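# Lift the glass lid off the saucepan, set it beside

## Task

Remove the glass lid from the saucepan and place it on the table next to the pan, lying flat with its handle pointing upward.

## Robot and tools

ROBOT. Two 6-joint arms, left_arm and right_arm, each ending in a two-finger parallel gripper. Per arm the joint order is always: waist, shoulder, elbow, wrist pitch, wrist yaw, wrist roll, then the gripper opening. Calibrated bases in the scene frame: left_arm at (-0.034, +0.356, 0) m, right_arm at (+0.015, -0.335, 0) m, both essentially unrotated with +z up.

FRAMES. Scene frame: origin at table-top height halfway between the nominal bases, +x pointing out over the table, +z up, left_arm on the +y side (arm names do not match image sides). Each arm's end_effector_position (m) and end_effector_quat_wxyz are given in that arm's own base frame; the table and fixed cameras use the scene frame. The gripper's fingers point along its +z and open along its y. end_effector_position sits between the pads about 1 cm short of the tips. Printed hand poses can be wrong by a few cm, more at long reach.

execute_actions(actions, cameras). actions is a list of up to 15 actions; each action is a table of up to 15 rows; each row is 14 numbers in [-1, 1]: left_arm's 6 joint values and its opening, then right_arm's 6 and its opening. Every row lasts one 1/30 s step and an action is 15 steps (0.5 s); a short table repeats its last row. Joint values are offsets, scaled so 1.0 = 2.811 rad (waist, shoulder), 2.53 (elbow), 2.575 (wrist pitch), 8.12 (wrist yaw), 9.528 (wrist roll). They count from the Joint targets at the start of that action, not from the previous row, so repeating an offset in the next action moves further. Opening is absolute: +1 fully open, -1 closed; 0 means half open, so to leave a gripper alone resend its present command. An empty actions list just returns state and images.

Joint ranges (rad): waist -2.880 to 2.880, shoulder 0.000 to 3.142, elbow 0.000 to 3.019, wrist pitch -1.693 to 1.571, wrist yaw -1.571 to 1.571, wrist roll -2.094 to 2.094. Asking for more than 0.084 rad beyond a limit gets the action refused for both arms; a malformed action, or a first action failing that check, voids the whole call. Each target may lead its measured angle only by a fixed amount (0.716 waist/shoulder, 0.645 elbow, 0.69 wrist pitch, 1.84 wrist yaw, 3.24 wrist roll), and targets implying more than 110 mm of gripper travel are scaled back, so big moves take several actions.

move(target, speed, blend, opening_speed, blocking, cameras). target is one 14-number row or a list of up to 15 rows, laid out as above; every row's joint offsets count from the Joint targets at the call's start (not from the previous row); openings are absolute. speed: rad/s for the joint with farthest to go, 0.01 to 12.57, default 0.5 (one value or one per row). blend: corner rounding in rad for lists. opening_speed: rate of opening change per second on the -1..+1 scale, at least 0.2; use a low value when closing on the glass lid. Paths take 0.5 s to 10 s and ignore obstacles and the other arm. The first row's opening is sent at once; later rows' openings are applied on arrival. blocking=false returns early while motion continues. The result adds a move: line: done, off_target (at rest more than 0.035 rad away), moving, held or fault, plus limits=held when steps were withheld. Neither done nor off_target tells you whether something is being touched.

wait(seconds 0 to 10) lets the scene run with commands held. stop() brakes a running move. zoom_image(camera: cam_head_left or cam_head_right, region [x0, y0, x1, y1] in pixels from top-left, at most 504x504) enlarges part of that camera's latest image. Both cameras give 896x504 images. read_manual returns licence texts only. finished_scene (scene 1) ends the scene irreversibly; call it only once the lid rests flat, handle up, beside the pan with the robot letting go.

RESULT LINES. Joint positions and Joint velocities: one block per arm, six joints (rad, rad/s) then pad gap (m; 0.094 open). Joint targets: the base your next offsets count from. Tool commands: current opening commands. grip_measured: measured opening on the command scale (reads a bit wide when empty, a bit narrow under squeeze). grip_effort_nm: gripper motor effort, negative closing; not a pad force. Joint torques: whole drive output including gravity, offset and noisy; numbers 3 and 4 wrap at ±28 N m. "joint sent to its limit": a joint was clipped at its real end (which can differ by 0.084 rad). "joint command not followed": the clearance check altered targets. "within noise": velocities are effectively zero. MOTOR HOT warns of heating; OVER-TEMPERATURE FAULT means that arm went limp and dropped what it held for 30 s or more.

CAUTIONS. The gripper squeezes hard (about 50 to 64 N per pad); close slowly on glass and do not go much below first-contact reading. Avoid dropping the lid, releasing it while moving, slamming it down, or hitting the pan or table hard. Never let the arms hit or grip each other. Nothing may fall off the table. Do not hold loads stretched out or push against unreachable poses for long (heat). To end a push against something, command targets back past the measured positions. Loose objects may be nudged occasionally, so check images before grasping.

Each tool is called after "Request:" as name(argument=value, ...) on one line, values as JSON.

## Session

Request:
execute_actions(actions=[])

Scene clock: 0.00 s.
left_arm: end_effector_position=(+0.6969, +0.3221, +0.1604) grip_measured=+1.000 grip_effort_nm=n/a end_effector_quat_wxyz=(+0.363, -0.072, +0.809, +0.457) | right_arm: end_effector_position=(+0.5081, +0.5275, +0.2145) grip_measured=+1.000 grip_effort_nm=n/a end_effector_quat_wxyz=(+0.311, -0.192, +0.927, -0.088)
Joint positions: left_arm=[0.298 2.004 1.45 0.143 -0.647 0.554 0.094] | right_arm=[0.926 2.06 2.023 -1.137 0.54 0.406 0.094]
Joint velocities: within noise
Joint torques (N m): no reading
Heat: left arm: hottest waist 30 °C; right arm: hottest waist 29 °C.
Joint targets: left_arm=[0.298 1.989 1.483 0.156 -0.653 0.550] | right_arm=[0.926 2.050 2.057 -1.129 0.545 0.411]
Tool commands: left_gripper/opening=+1.0 right_gripper/opening=+1.0

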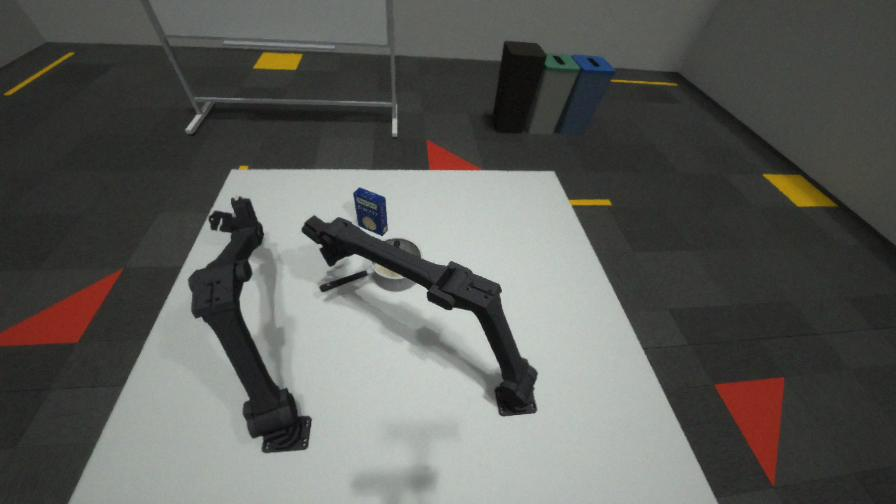

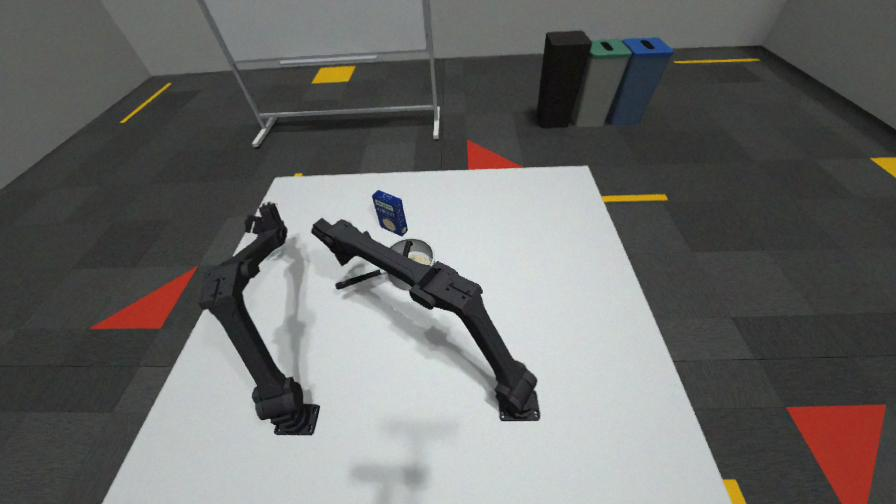

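Request:
zoom_image(camera="cam_head_left", region=[300, 170, 500, 310])

Request:
zoom_image(camera="cam_head_right", region=[310, 170, 510, 310])

Scaled by 2.520 from the camera's 896x504 image, which has a finer 1280x720 frame.

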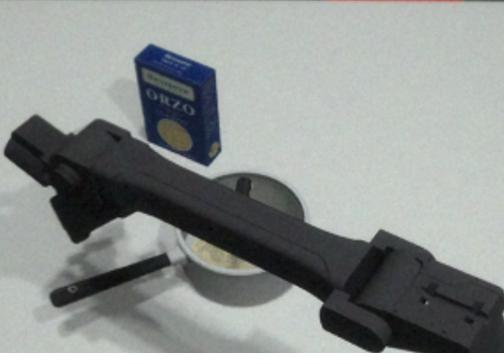

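Scaled by 2.520 from the camera's 896x504 image, which has a finer 1280x720 frame.

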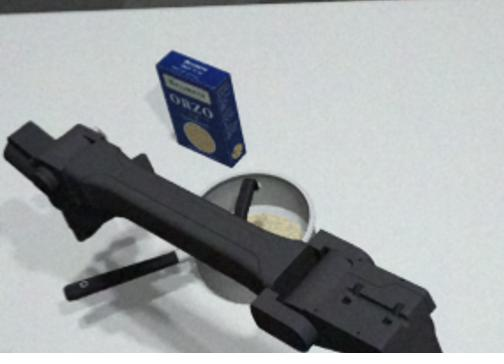

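Request:
move(target=[[0,0,0,0,0,0,1,0,-0.16,0,0,0,0,1],[0,0,0,0,0,0,1,-0.45,-0.16,0,0,-0.067,-0.043,1]], speed=1.2, blend=0.2)

Request:
zoom_image(camera="cam_head_left", region=[300, 170, 500, 310])

Request:
zoom_image(camera="cam_head_right", region=[310, 170, 510, 310])

Scene clock: 59.73 s.
left_arm: end_effector_position=(+0.6969, +0.3221, +0.1604) grip_measured=+1.000 grip_effort_nm=-0.007 end_effector_quat_wxyz=(+0.363, -0.072, +0.809, +0.457) | right_arm: end_effector_position=(+0.6065, -0.2175, +0.4956) grip_measured=+1.000 grip_effort_nm=0.012 end_effector_quat_wxyz=(+0.405, +0.160, +0.898, -0.067)
Joint positions: left_arm=[0.298 2.004 1.45 0.143 -0.647 0.554 0.094] | right_arm=[-0.345 1.626 2.04 -1.138 -0.003 0.009 0.094]
Joint velocities: within noise
Joint torques (N m): left_arm=[-1.96 -20.13 11.02 1.61 0.03 -0.01] | right_arm=[0.85 -16.26 9.62 1.43 -0.09 -0.23]
Heat: left arm: hottest elbow 36 °C; right arm: hottest shoulder 32 °C.
Joint targets: left_arm=[0.298 1.989 1.483 0.156 -0.653 0.550] | right_arm=[-0.339 1.600 2.057 -1.129 0.001 0.001]
move: done

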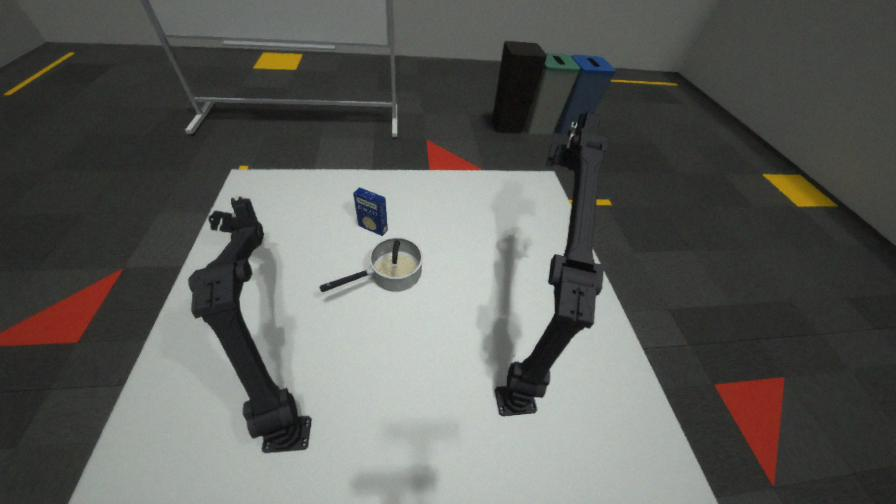

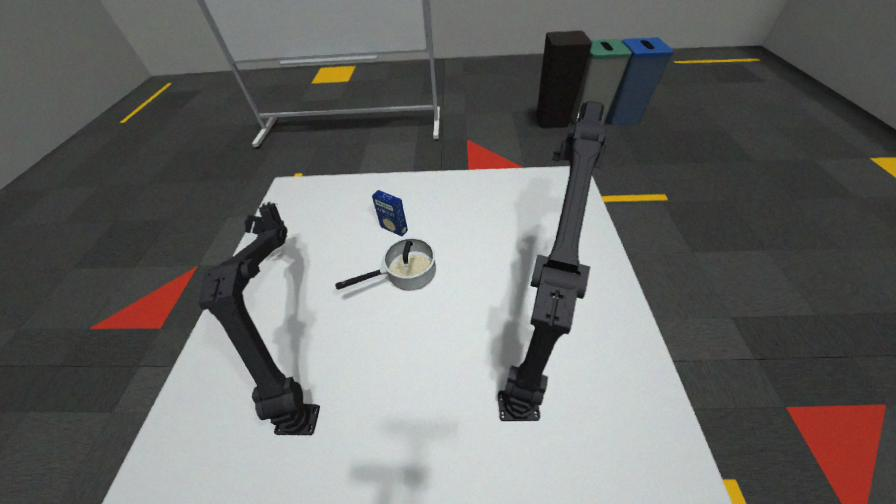

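Scaled by 2.520 from the camera's 896x504 image, which has a finer 1280x720 frame.

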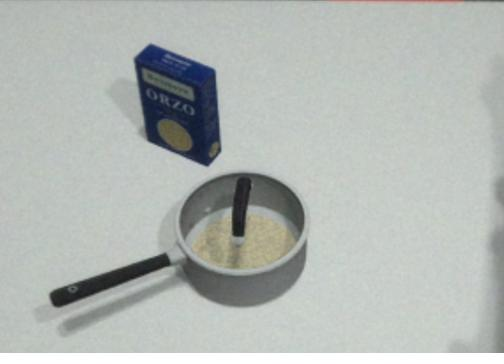

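Scaled by 2.520 from the camera's 896x504 image, which has a finer 1280x720 frame.

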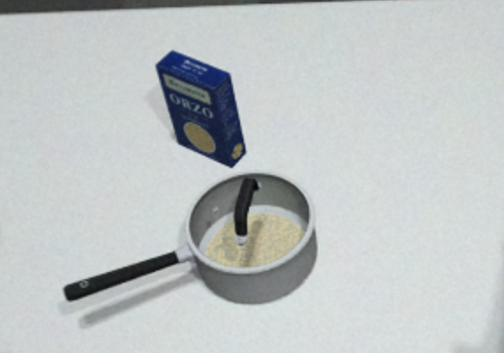

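Request:
zoom_image(camera="cam_head_left", region=[360, 230, 430, 300])

Request:
zoom_image(camera="cam_head_right", region=[375, 230, 445, 300])

Scaled by 7.200 from the camera's 896x504 image, which has a finer 1280x720 frame.

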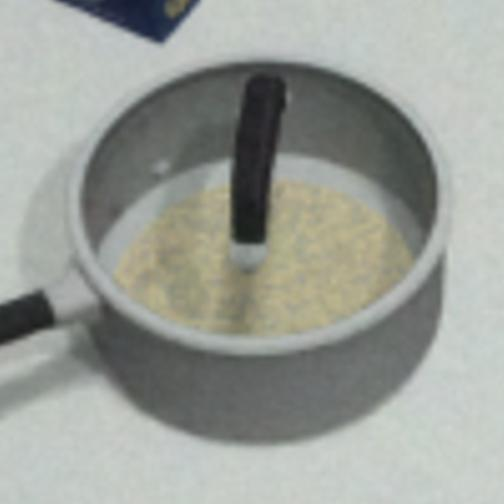

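Scaled by 7.200 from the camera's 896x504 image, which has a finer 1280x720 frame.

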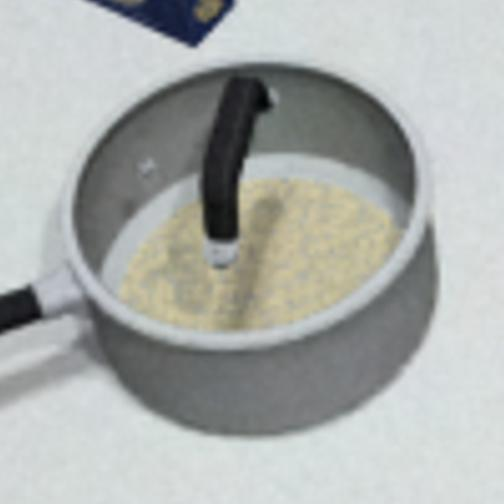

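Request:
move(target=[[0,0,0,0,0,0,1,0.3365,0.089,0.004,-0.18,0,0.0818,1],[0,0,0,0,0,0,1,0.3365,0.1583,0.004,-0.18,0,0.0818,1]], speed=1.0)

Request:
zoom_image(camera="cam_head_left", region=[340, 180, 460, 300])

Request:
zoom_image(camera="cam_head_right", region=[355, 180, 475, 300])

Scene clock: 135.50 s.
left_arm: end_effector_position=(+0.6969, +0.3221, +0.1604) grip_measured=+1.000 grip_effort_nm=-0.007 end_effector_quat_wxyz=(+0.363, -0.072, +0.809, +0.457) | right_arm: end_effector_position=(+0.5175, +0.3634, +0.1768) grip_measured=+1.000 grip_effort_nm=0.012 end_effector_quat_wxyz=(-0.019, +0.076, +0.997, -0.011)
Joint positions: left_arm=[0.298 2.004 1.45 0.143 -0.647 0.554 0.094] | right_arm=[0.611 2.064 2.04 -1.589 -0.006 0.764 0.094]
Joint velocities: within noise
Joint torques (N m): left_arm=[-1.96 -20.25 11 1.59 0.02 -0.01] | right_arm=[-0.44 -21.54 9.58 -0.46 0.11 0.01]
Heat: left arm: hottest elbow 38 °C; right arm: hottest elbow 33 °C.
Joint targets: left_arm=[0.298 1.989 1.483 0.156 -0.653 0.550] | right_arm=[0.607 2.046 2.067 -1.592 0.001 0.781]
move: done

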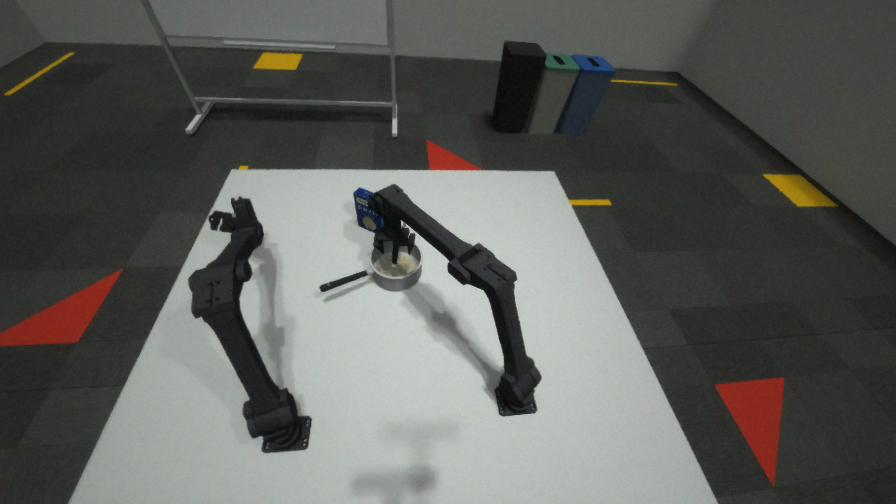

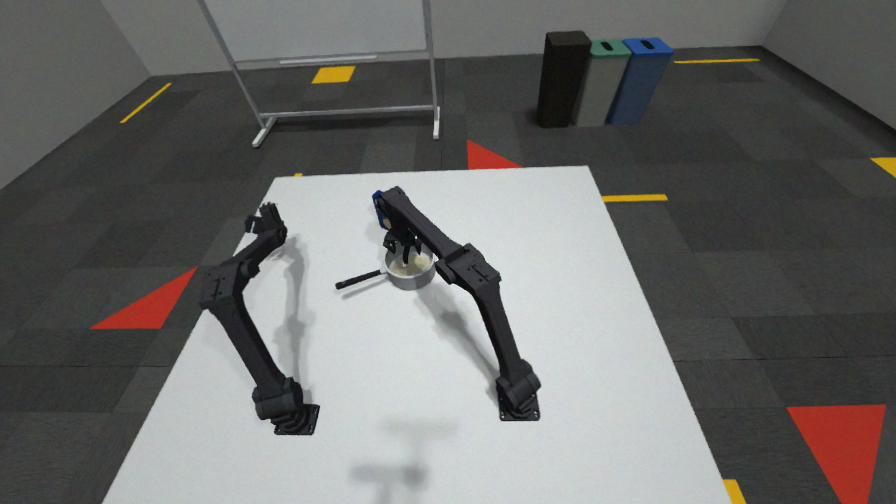

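Scaled by 4.200 from the camera's 896x504 image, which has a finer 1280x720 frame.

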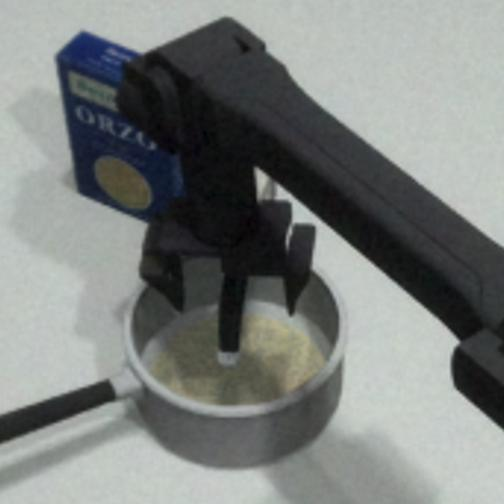

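Scaled by 4.200 from the camera's 896x504 image, which has a finer 1280x720 frame.

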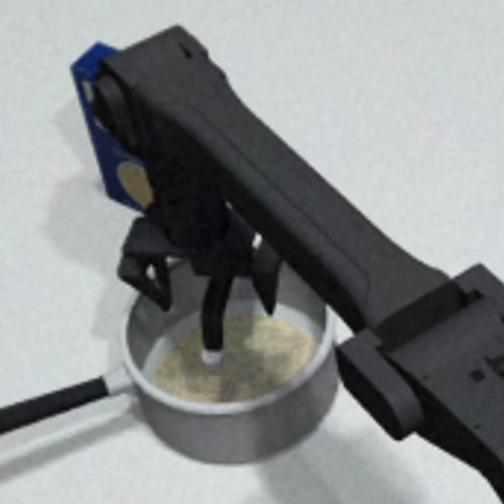

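Request:
move(target=[0,0,0,0,0,0,1,-0.0146,0.0366,0.0502,0.007,0,-0.0026,1], speed=0.5)

Request:
zoom_image(camera="cam_head_left", region=[360, 220, 430, 290])

Request:
zoom_image(camera="cam_head_right", region=[375, 220, 445, 290])

Scene clock: 178.20 s.
left_arm: end_effector_position=(+0.6969, +0.3221, +0.1604) grip_measured=+1.000 grip_effort_nm=-0.007 end_effector_quat_wxyz=(+0.363, -0.072, +0.809, +0.457) | right_arm: end_effector_position=(+0.5556, +0.3567, +0.1611) grip_measured=+1.000 grip_effort_nm=0.007 end_effector_quat_wxyz=(-0.013, +0.096, +0.995, -0.006)
Joint positions: left_arm=[0.298 2.004 1.45 0.143 -0.647 0.554 0.094] | right_arm=[0.57 2.147 2.137 -1.588 -0.006 0.762 0.094]
Joint velocities: within noise
Joint torques (N m): left_arm=[-1.85 -20.19 10.99 1.59 0.03 -0.01] | right_arm=[-0.26 -20.66 11.96 0.2 0.11 -0.21]
Heat: left arm: hottest elbow 38 °C; right arm: hottest shoulder 33 °C.
Joint targets: left_arm=[0.298 1.989 1.483 0.156 -0.653 0.550] | right_arm=[0.566 2.148 2.194 -1.574 0.001 0.756]
move: off_target (right_arm); right_arm: the elbow is farthest, 0.057 rad from its target

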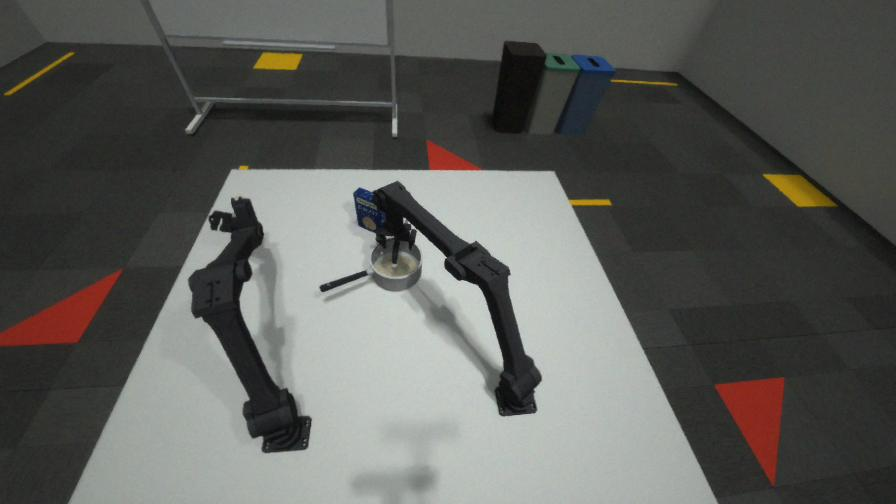

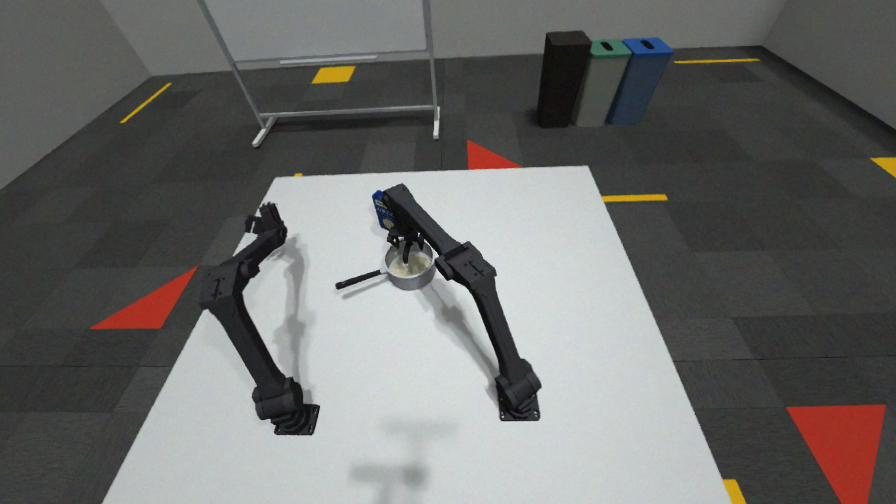

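Scaled by 7.200 from the camera's 896x504 image, which has a finer 1280x720 frame.

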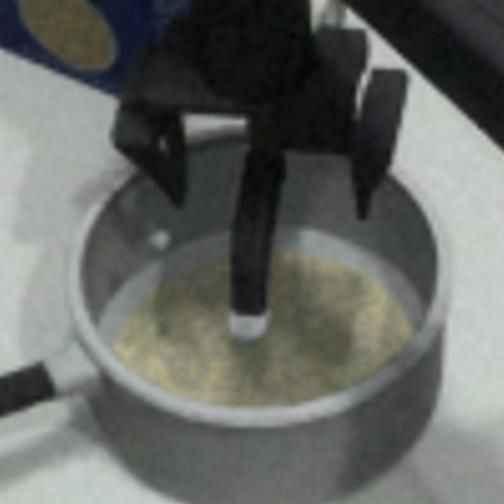

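Scaled by 7.200 from the camera's 896x504 image, which has a finer 1280x720 frame.

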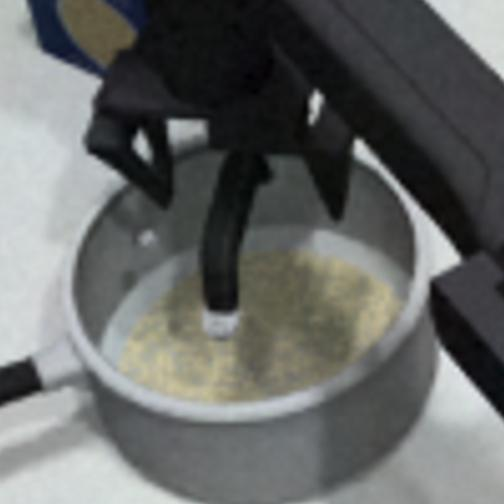

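Request:
move(target=[0,0,0,0,0,0,1,0.005,-0.0046,-0.0174,0.0151,0,0.0015,-0.3], speed=0.5, opening_speed=1.5)

Request:
zoom_image(camera="cam_head_left", region=[360, 220, 430, 290])

Request:
zoom_image(camera="cam_head_right", region=[375, 220, 445, 290])

Scene clock: 222.93 s.
left_arm: end_effector_position=(+0.6969, +0.3221, +0.1604) grip_measured=+1.000 grip_effort_nm=-0.007 end_effector_quat_wxyz=(+0.363, -0.072, +0.809, +0.457) | right_arm: end_effector_position=(+0.5623, +0.3622, +0.1620) grip_measured=-0.298 grip_effort_nm=-0.066 end_effector_quat_wxyz=(+0.002, +0.095, +0.995, +0.005)
Joint positions: left_arm=[0.298 2.004 1.45 0.143 -0.647 0.554 0.094] | right_arm=[0.571 2.146 2.137 -1.553 -0.006 0.762 0.033]
Joint velocities: within noise
Joint torques (N m): left_arm=[-2.02 -20.13 10.99 1.59 0.02 -0.01] | right_arm=[1.32 -21.71 8.61 0.54 0.09 -0.05]
Heat: left arm: hottest elbow 38 °C; right arm: hottest shoulder 35 °C.
Joint targets: left_arm=[0.298 1.989 1.483 0.156 -0.653 0.550] | right_arm=[0.580 2.136 2.150 -1.535 0.001 0.770]
move: done

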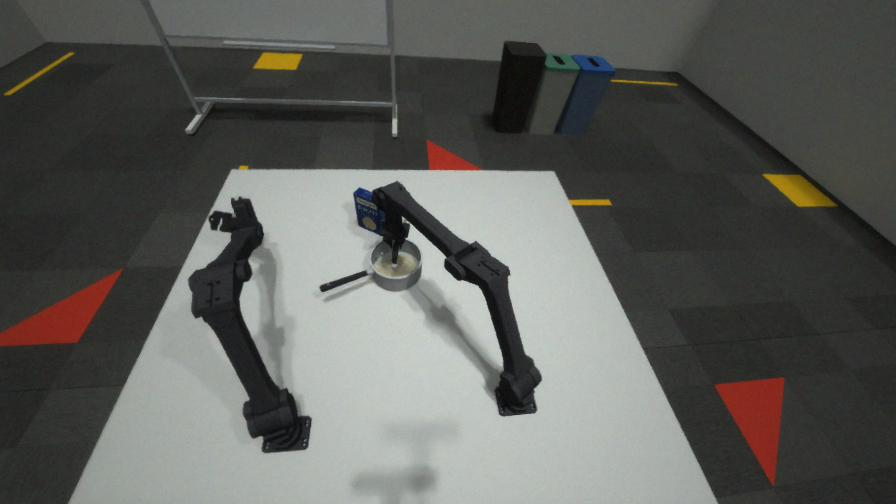

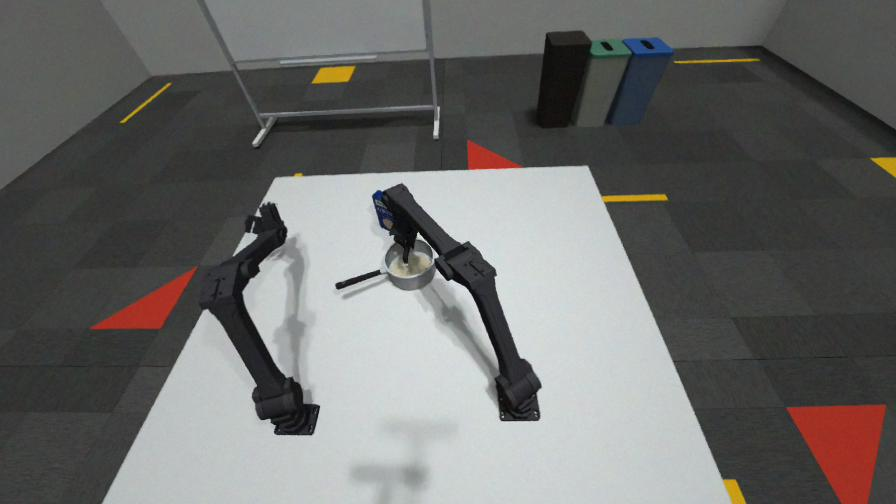

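Scaled by 7.200 from the camera's 896x504 image, which has a finer 1280x720 frame.

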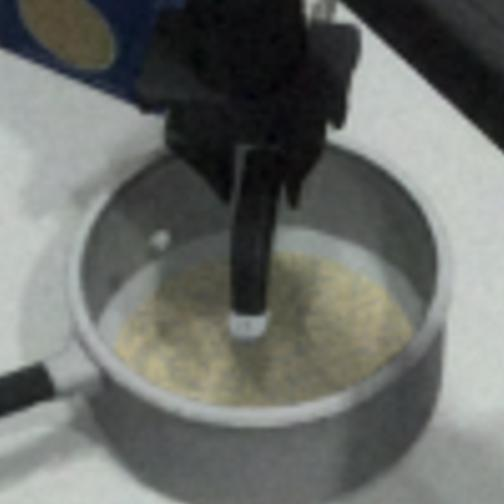

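Scaled by 7.200 from the camera's 896x504 image, which has a finer 1280x720 frame.

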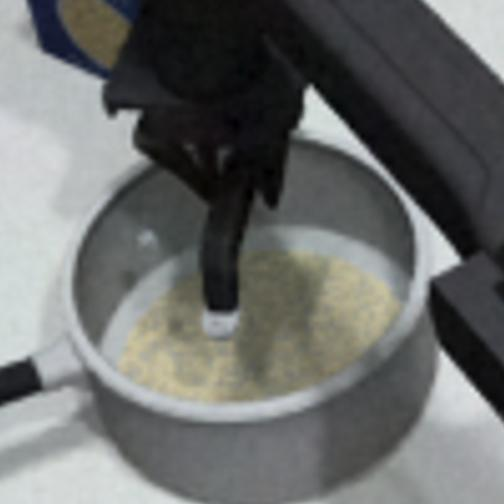

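Request:
move(target=[0,0,0,0,0,0,1,0.0036,-0.0025,-0.0245,0.0186,0,0.001,-0.1], speed=0.3, opening_speed=1.5)

Request:
zoom_image(camera="cam_head_left", region=[370, 225, 420, 275])

Request:
zoom_image(camera="cam_head_right", region=[385, 225, 435, 275])

Scene clock: 242.60 s.
left_arm: end_effector_position=(+0.6969, +0.3221, +0.1604) grip_measured=+1.000 grip_effort_nm=-0.007 end_effector_quat_wxyz=(+0.363, -0.072, +0.809, +0.457) | right_arm: end_effector_position=(+0.5642, +0.3622, +0.1547) grip_measured=-0.102 grip_effort_nm=0.115 end_effector_quat_wxyz=(+0.010, +0.101, +0.995, +0.012)
Joint positions: left_arm=[0.298 2.004 1.45 0.143 -0.647 0.554 0.094] | right_arm=[0.57 2.134 2.097 -1.503 -0.006 0.773 0.042]
Joint velocities: within noise
Joint torques (N m): left_arm=[-1.96 -20.13 11 1.58 0.02 -0.02] | right_arm=[1.73 -21.13 7.15 0.44 0.11 -0.03]
Heat: left arm: hottest elbow 39 °C; right arm: hottest shoulder 35 °C.
Joint targets: left_arm=[0.298 1.989 1.483 0.156 -0.653 0.550] | right_arm=[0.590 2.128 2.088 -1.487 0.001 0.780]
move: done

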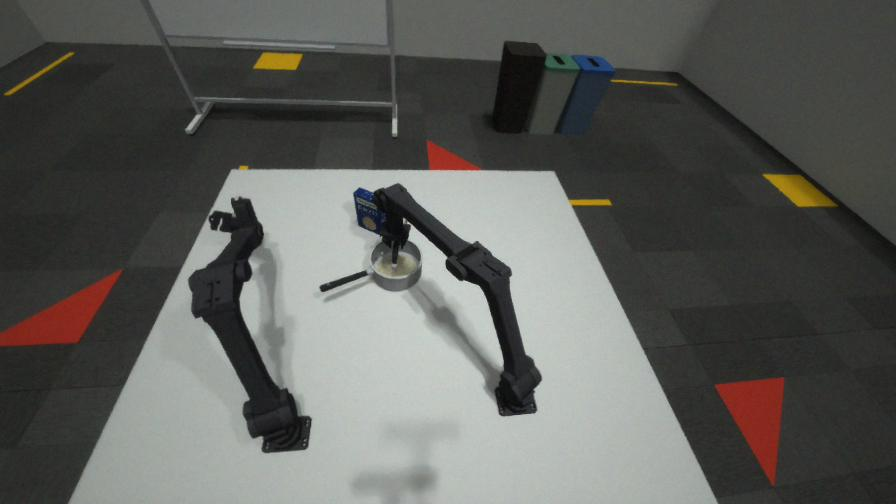

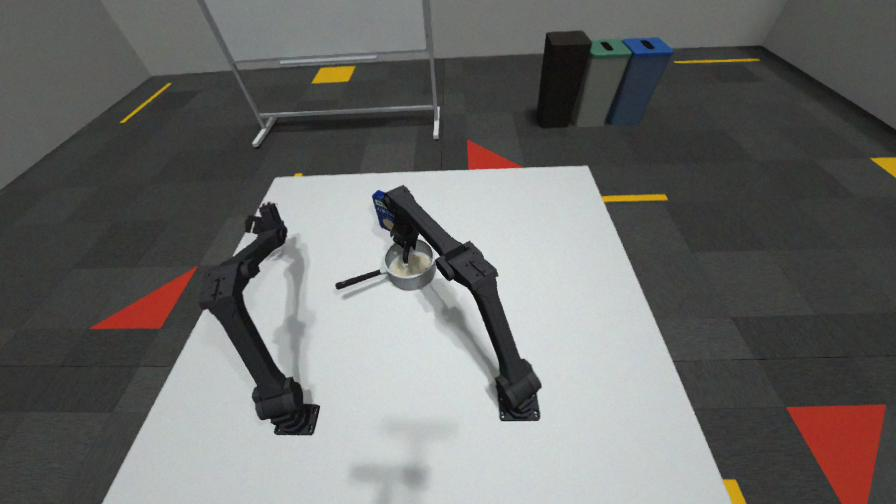

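Scaled by 10.080 from the camera's 896x504 image, which has a finer 1280x720 frame.

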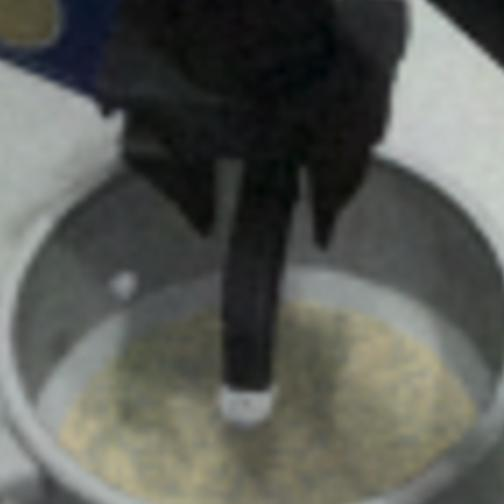

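Scaled by 10.080 from the camera's 896x504 image, which has a finer 1280x720 frame.

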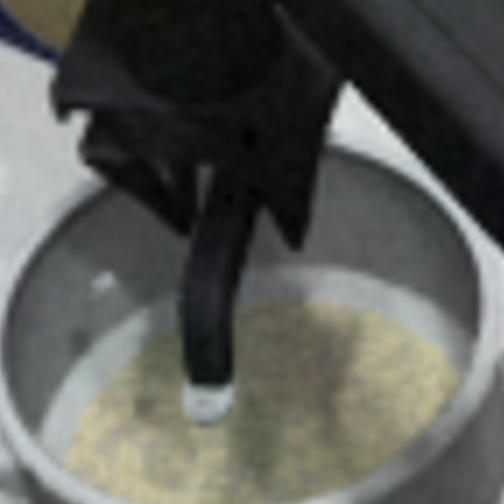

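Request:
move(target=[0,0,0,0,0,0,1,0,0,0,0,0,0,-1], opening_speed=1)

Request:
zoom_image(camera="cam_head_left", region=[370, 225, 420, 275])

Request:
zoom_image(camera="cam_head_right", region=[385, 225, 435, 275])

Scene clock: 255.90 s.
left_arm: end_effector_position=(+0.6969, +0.3221, +0.1604) grip_measured=+1.000 grip_effort_nm=-0.007 end_effector_quat_wxyz=(+0.363, -0.072, +0.809, +0.457) | right_arm: end_effector_position=(+0.5644, +0.3623, +0.1560) grip_measured=-0.619 grip_effort_nm=-1.009 end_effector_quat_wxyz=(+0.012, +0.103, +0.995, +0.014)
Joint positions: left_arm=[0.298 2.004 1.45 0.143 -0.647 0.554 0.094] | right_arm=[0.57 2.129 2.092 -1.497 -0.006 0.776 0.018]
Joint velocities: within noise
Joint torques (N m): left_arm=[-1.85 -20.13 10.99 1.58 0.03 -0.01] | right_arm=[1.26 -20.84 7.42 0.24 0.11 -0.06]
Heat: left arm: hottest elbow 39 °C; right arm: hottest shoulder 36 °C.
Joint targets: left_arm=[0.298 1.989 1.483 0.156 -0.653 0.550] | right_arm=[0.590 2.128 2.088 -1.487 0.001 0.780]
move: done

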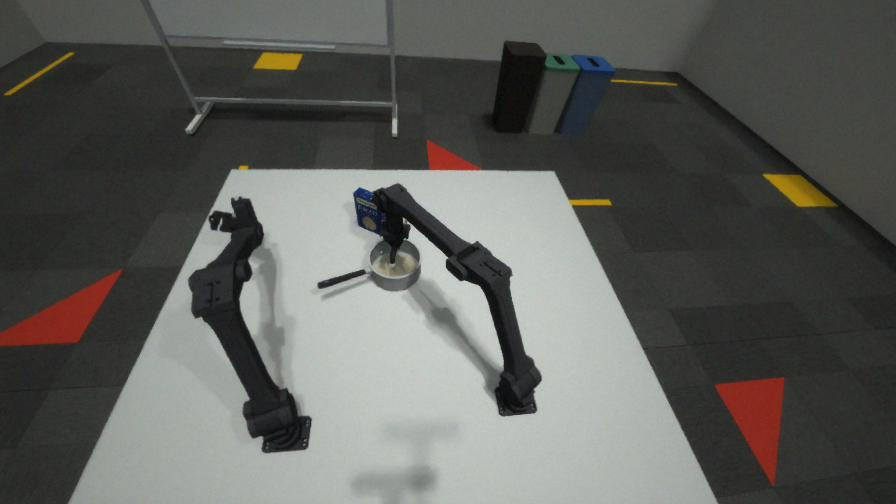

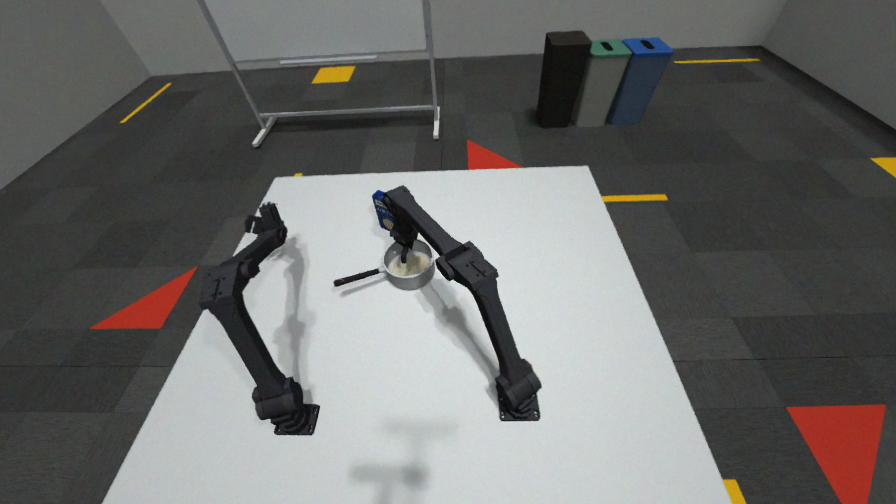

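Scaled by 10.080 from the camera's 896x504 image, which has a finer 1280x720 frame.

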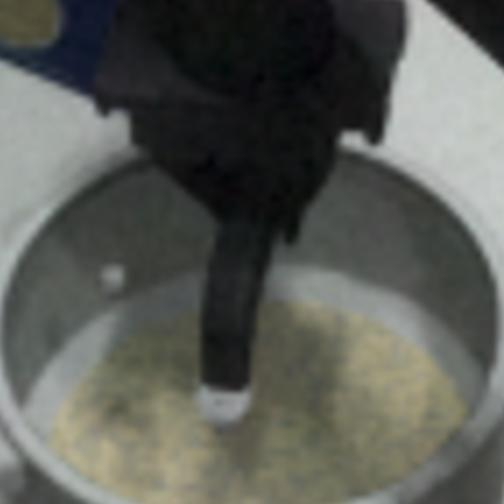

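Scaled by 10.080 from the camera's 896x504 image, which has a finer 1280x720 frame.

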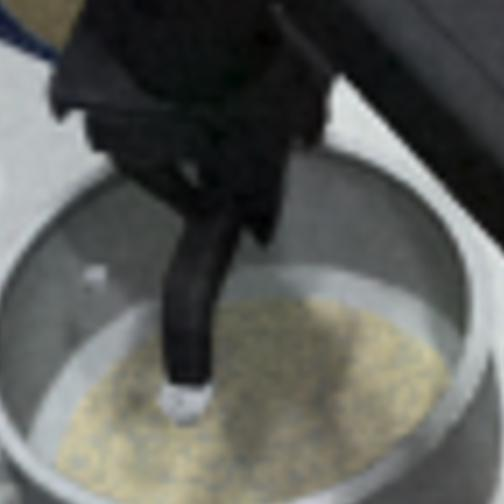

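Request:
move(target=[0,0,0,0,0,0,1,0,-0.0046,0.0522,-0.04,0,0,-1], speed=0.15)

Request:
zoom_image(camera="cam_head_left", region=[360, 215, 430, 285])

Scene clock: 292.07 s.
left_arm: end_effector_position=(+0.6969, +0.3221, +0.1604) grip_measured=+1.000 grip_effort_nm=-0.007 end_effector_quat_wxyz=(+0.363, -0.072, +0.809, +0.457) | right_arm: end_effector_position=(+0.5601, +0.3579, +0.1657) grip_measured=-0.619 grip_effort_nm=-1.004 end_effector_quat_wxyz=(+0.000, +0.103, +0.995, -0.004)
Joint positions: left_arm=[0.298 2.004 1.45 0.143 -0.647 0.554 0.094] | right_arm=[0.571 2.143 2.141 -1.574 0.007 0.778 0.018]
Joint velocities: within noise
Joint torques (N m): left_arm=[-1.85 -20.25 11.02 1.62 0.03 -0.01] | right_arm=[1.73 -22.83 13.75 -0.49 0.07 -0.04]
Heat: left arm: hottest elbow 39 °C; right arm: hottest shoulder 38 °C.
Joint targets: left_arm=[0.298 1.989 1.483 0.156 -0.653 0.550] | right_arm=[0.590 2.116 2.220 -1.590 0.001 0.780]
move: off_target (right_arm); right_arm: the elbow is farthest, 0.079 rad from its target

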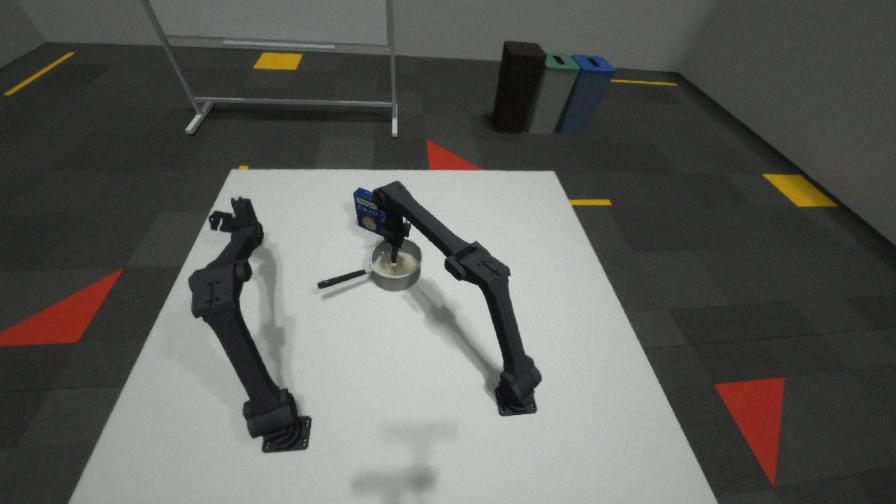

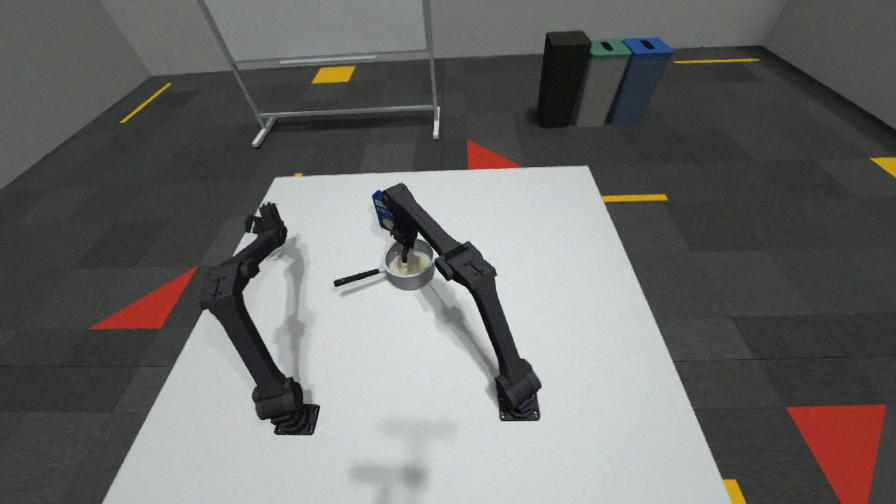

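Scaled by 7.200 from the camera's 896x504 image, which has a finer 1280x720 frame.

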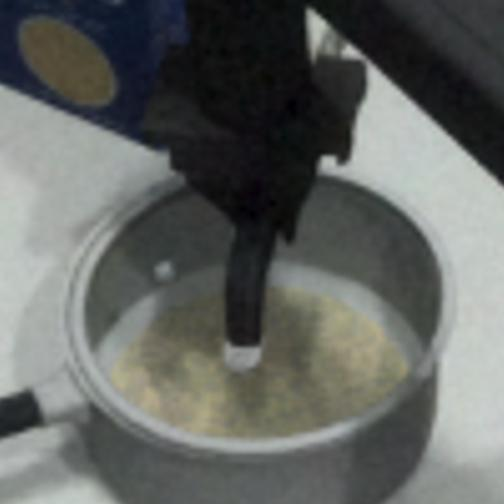

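Request:
move(target=[0,0,0,0,0,0,1,0,-0.0356,0,-0.0233,0,0,-1], speed=0.2)

Request:
zoom_image(camera="cam_head_left", region=[350, 195, 440, 285])

Scene clock: 305.60 s.
left_arm: end_effector_position=(+0.6969, +0.3221, +0.1604) grip_measured=+1.000 grip_effort_nm=-0.012 end_effector_quat_wxyz=(+0.363, -0.072, +0.809, +0.457) | right_arm: end_effector_position=(+0.5426, +0.3467, +0.2229) grip_measured=-0.619 grip_effort_nm=-1.004 end_effector_quat_wxyz=(+0.010, +0.103, +0.995, +0.003)
Joint positions: left_arm=[0.298 2.004 1.45 0.143 -0.647 0.554 0.094] | right_arm=[0.571 2.057 2.149 -1.643 0.007 0.778 0.018]
Joint velocities: within noise
Joint torques (N m): left_arm=[-1.9 -20.19 11 1.58 0.03 -0.01] | right_arm=[1.85 -22.65 13.27 -0.42 0.07 -0.04]
Heat: left arm: hottest elbow 39 °C; right arm: hottest shoulder 38 °C.
Joint targets: left_arm=[0.298 1.989 1.483 0.156 -0.653 0.550] | right_arm=[0.590 2.015 2.220 -1.650 0.001 0.780]
move: off_target (right_arm); right_arm: the elbow is farthest, 0.071 rad from its target

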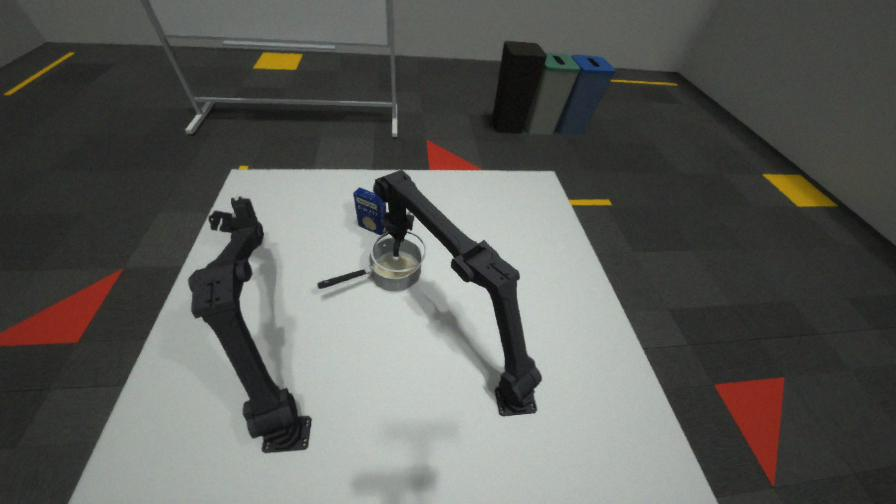

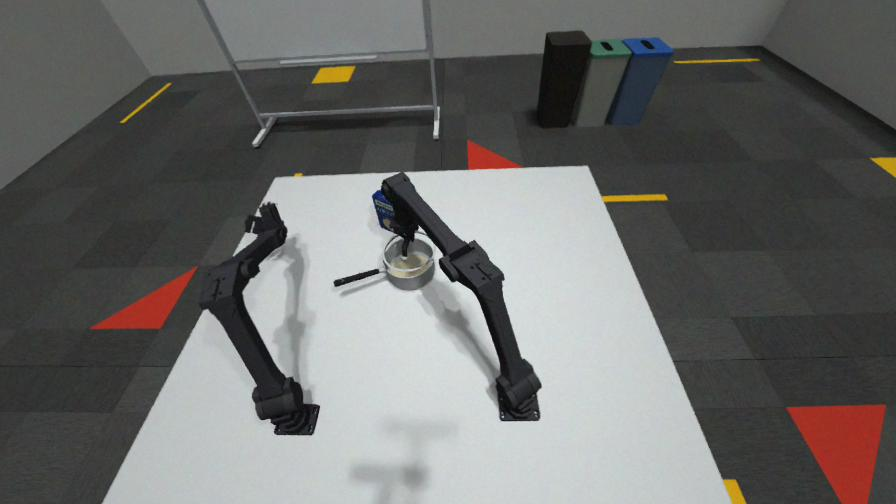

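Scaled by 5.600 from the camera's 896x504 image, which has a finer 1280x720 frame.

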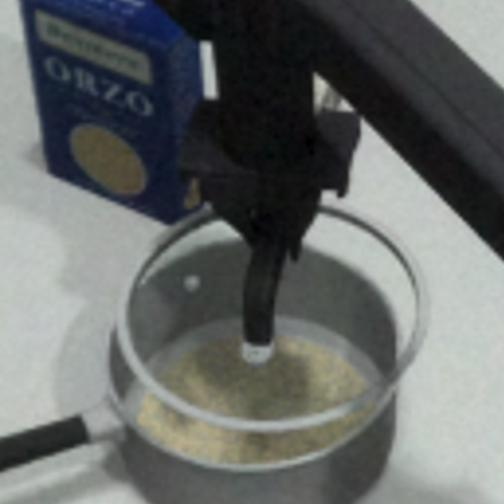

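Request:
move(target=[[0,0,0,0,0,0,1,0,-0.0455,-0.087,0.035,0,0,-1],[0,0,0,0,0,0,1,-0.1494,-0.1476,-0.2846,0.1107,0,0,-1],[0,0,0,0,0,0,1,-0.1494,-0.1156,-0.3715,0.2175,0,0,-1]], speed=0.5, blend=0.05)

Request:
zoom_image(camera="cam_head_left", region=[400, 210, 540, 350])

Request:
zoom_image(camera="cam_head_right", region=[400, 210, 540, 350])

Scene clock: 320.03 s.
left_arm: end_effector_position=(+0.6969, +0.3221, +0.1604) grip_measured=+1.000 grip_effort_nm=-0.012 end_effector_quat_wxyz=(+0.363, -0.072, +0.809, +0.457) | right_arm: end_effector_position=(+0.4808, +0.0825, +0.0753) grip_measured=-0.619 grip_effort_nm=-1.004 end_effector_quat_wxyz=(+0.003, +0.297, +0.955, -0.003)
Joint positions: left_arm=[0.298 2.004 1.45 0.143 -0.647 0.554 0.094] | right_arm=[0.174 1.724 1.253 -1.097 0.009 0.778 0.018]
Joint velocities: within noise
Joint torques (N m): left_arm=[-1.85 -20.01 11 1.59 0.03 -0.01] | right_arm=[0.5 -16.73 8.85 0.32 -0.06 -0.02]
Heat: left arm: hottest elbow 39 °C; right arm: hottest shoulder 36 °C.
Joint targets: left_arm=[0.298 1.989 1.483 0.156 -0.653 0.550] | right_arm=[0.170 1.690 1.280 -1.090 0.001 0.780]
move: done

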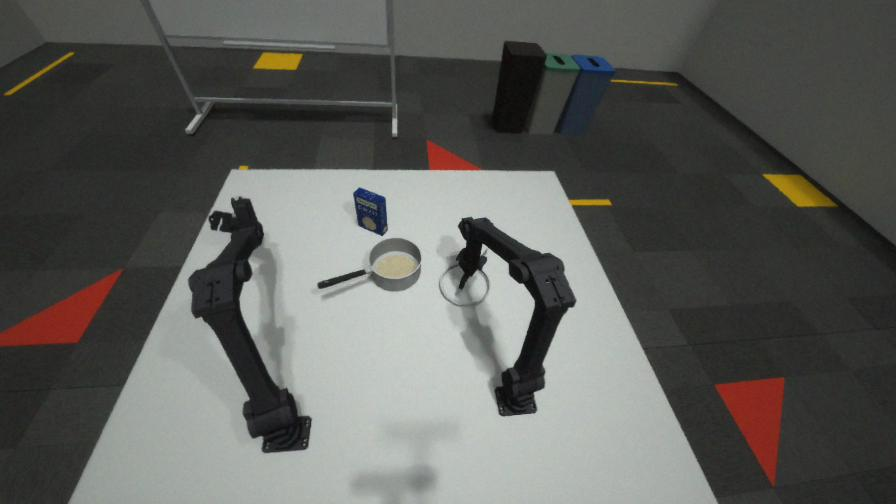

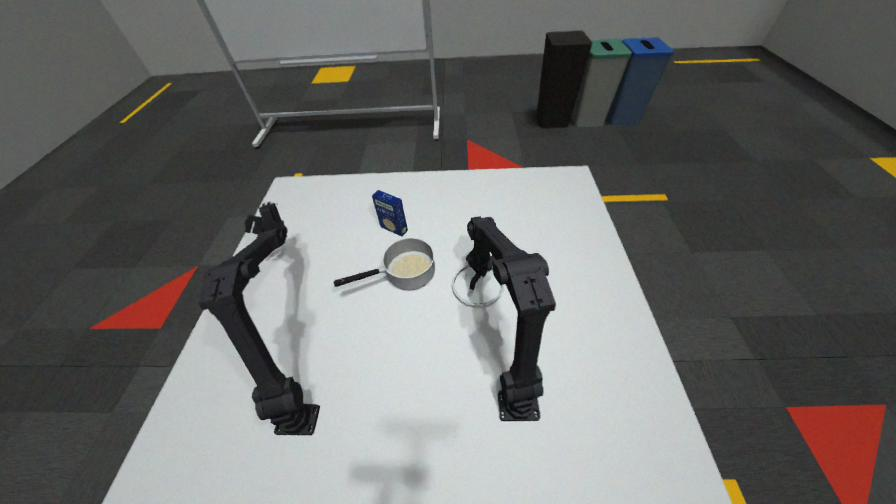

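Scaled by 3.600 from the camera's 896x504 image, which has a finer 1280x720 frame.

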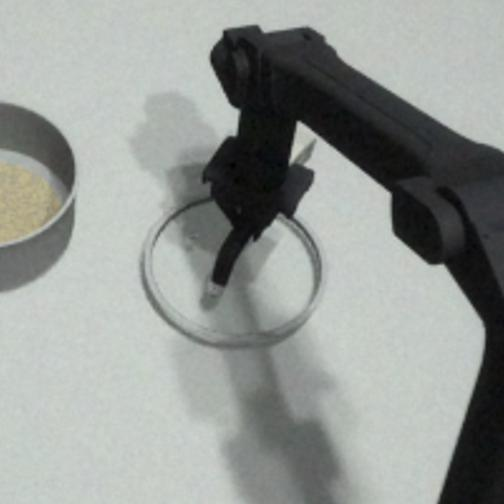

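Scaled by 3.600 from the camera's 896x504 image, which has a finer 1280x720 frame.

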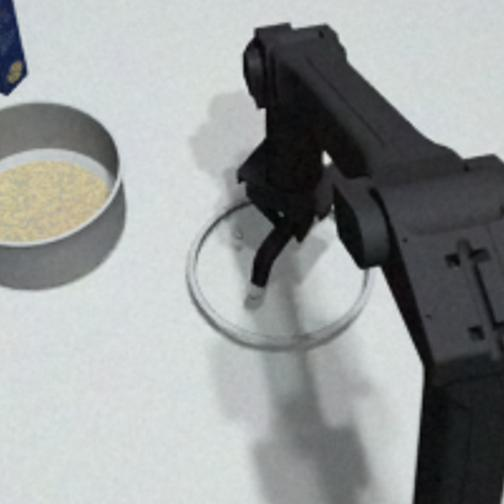

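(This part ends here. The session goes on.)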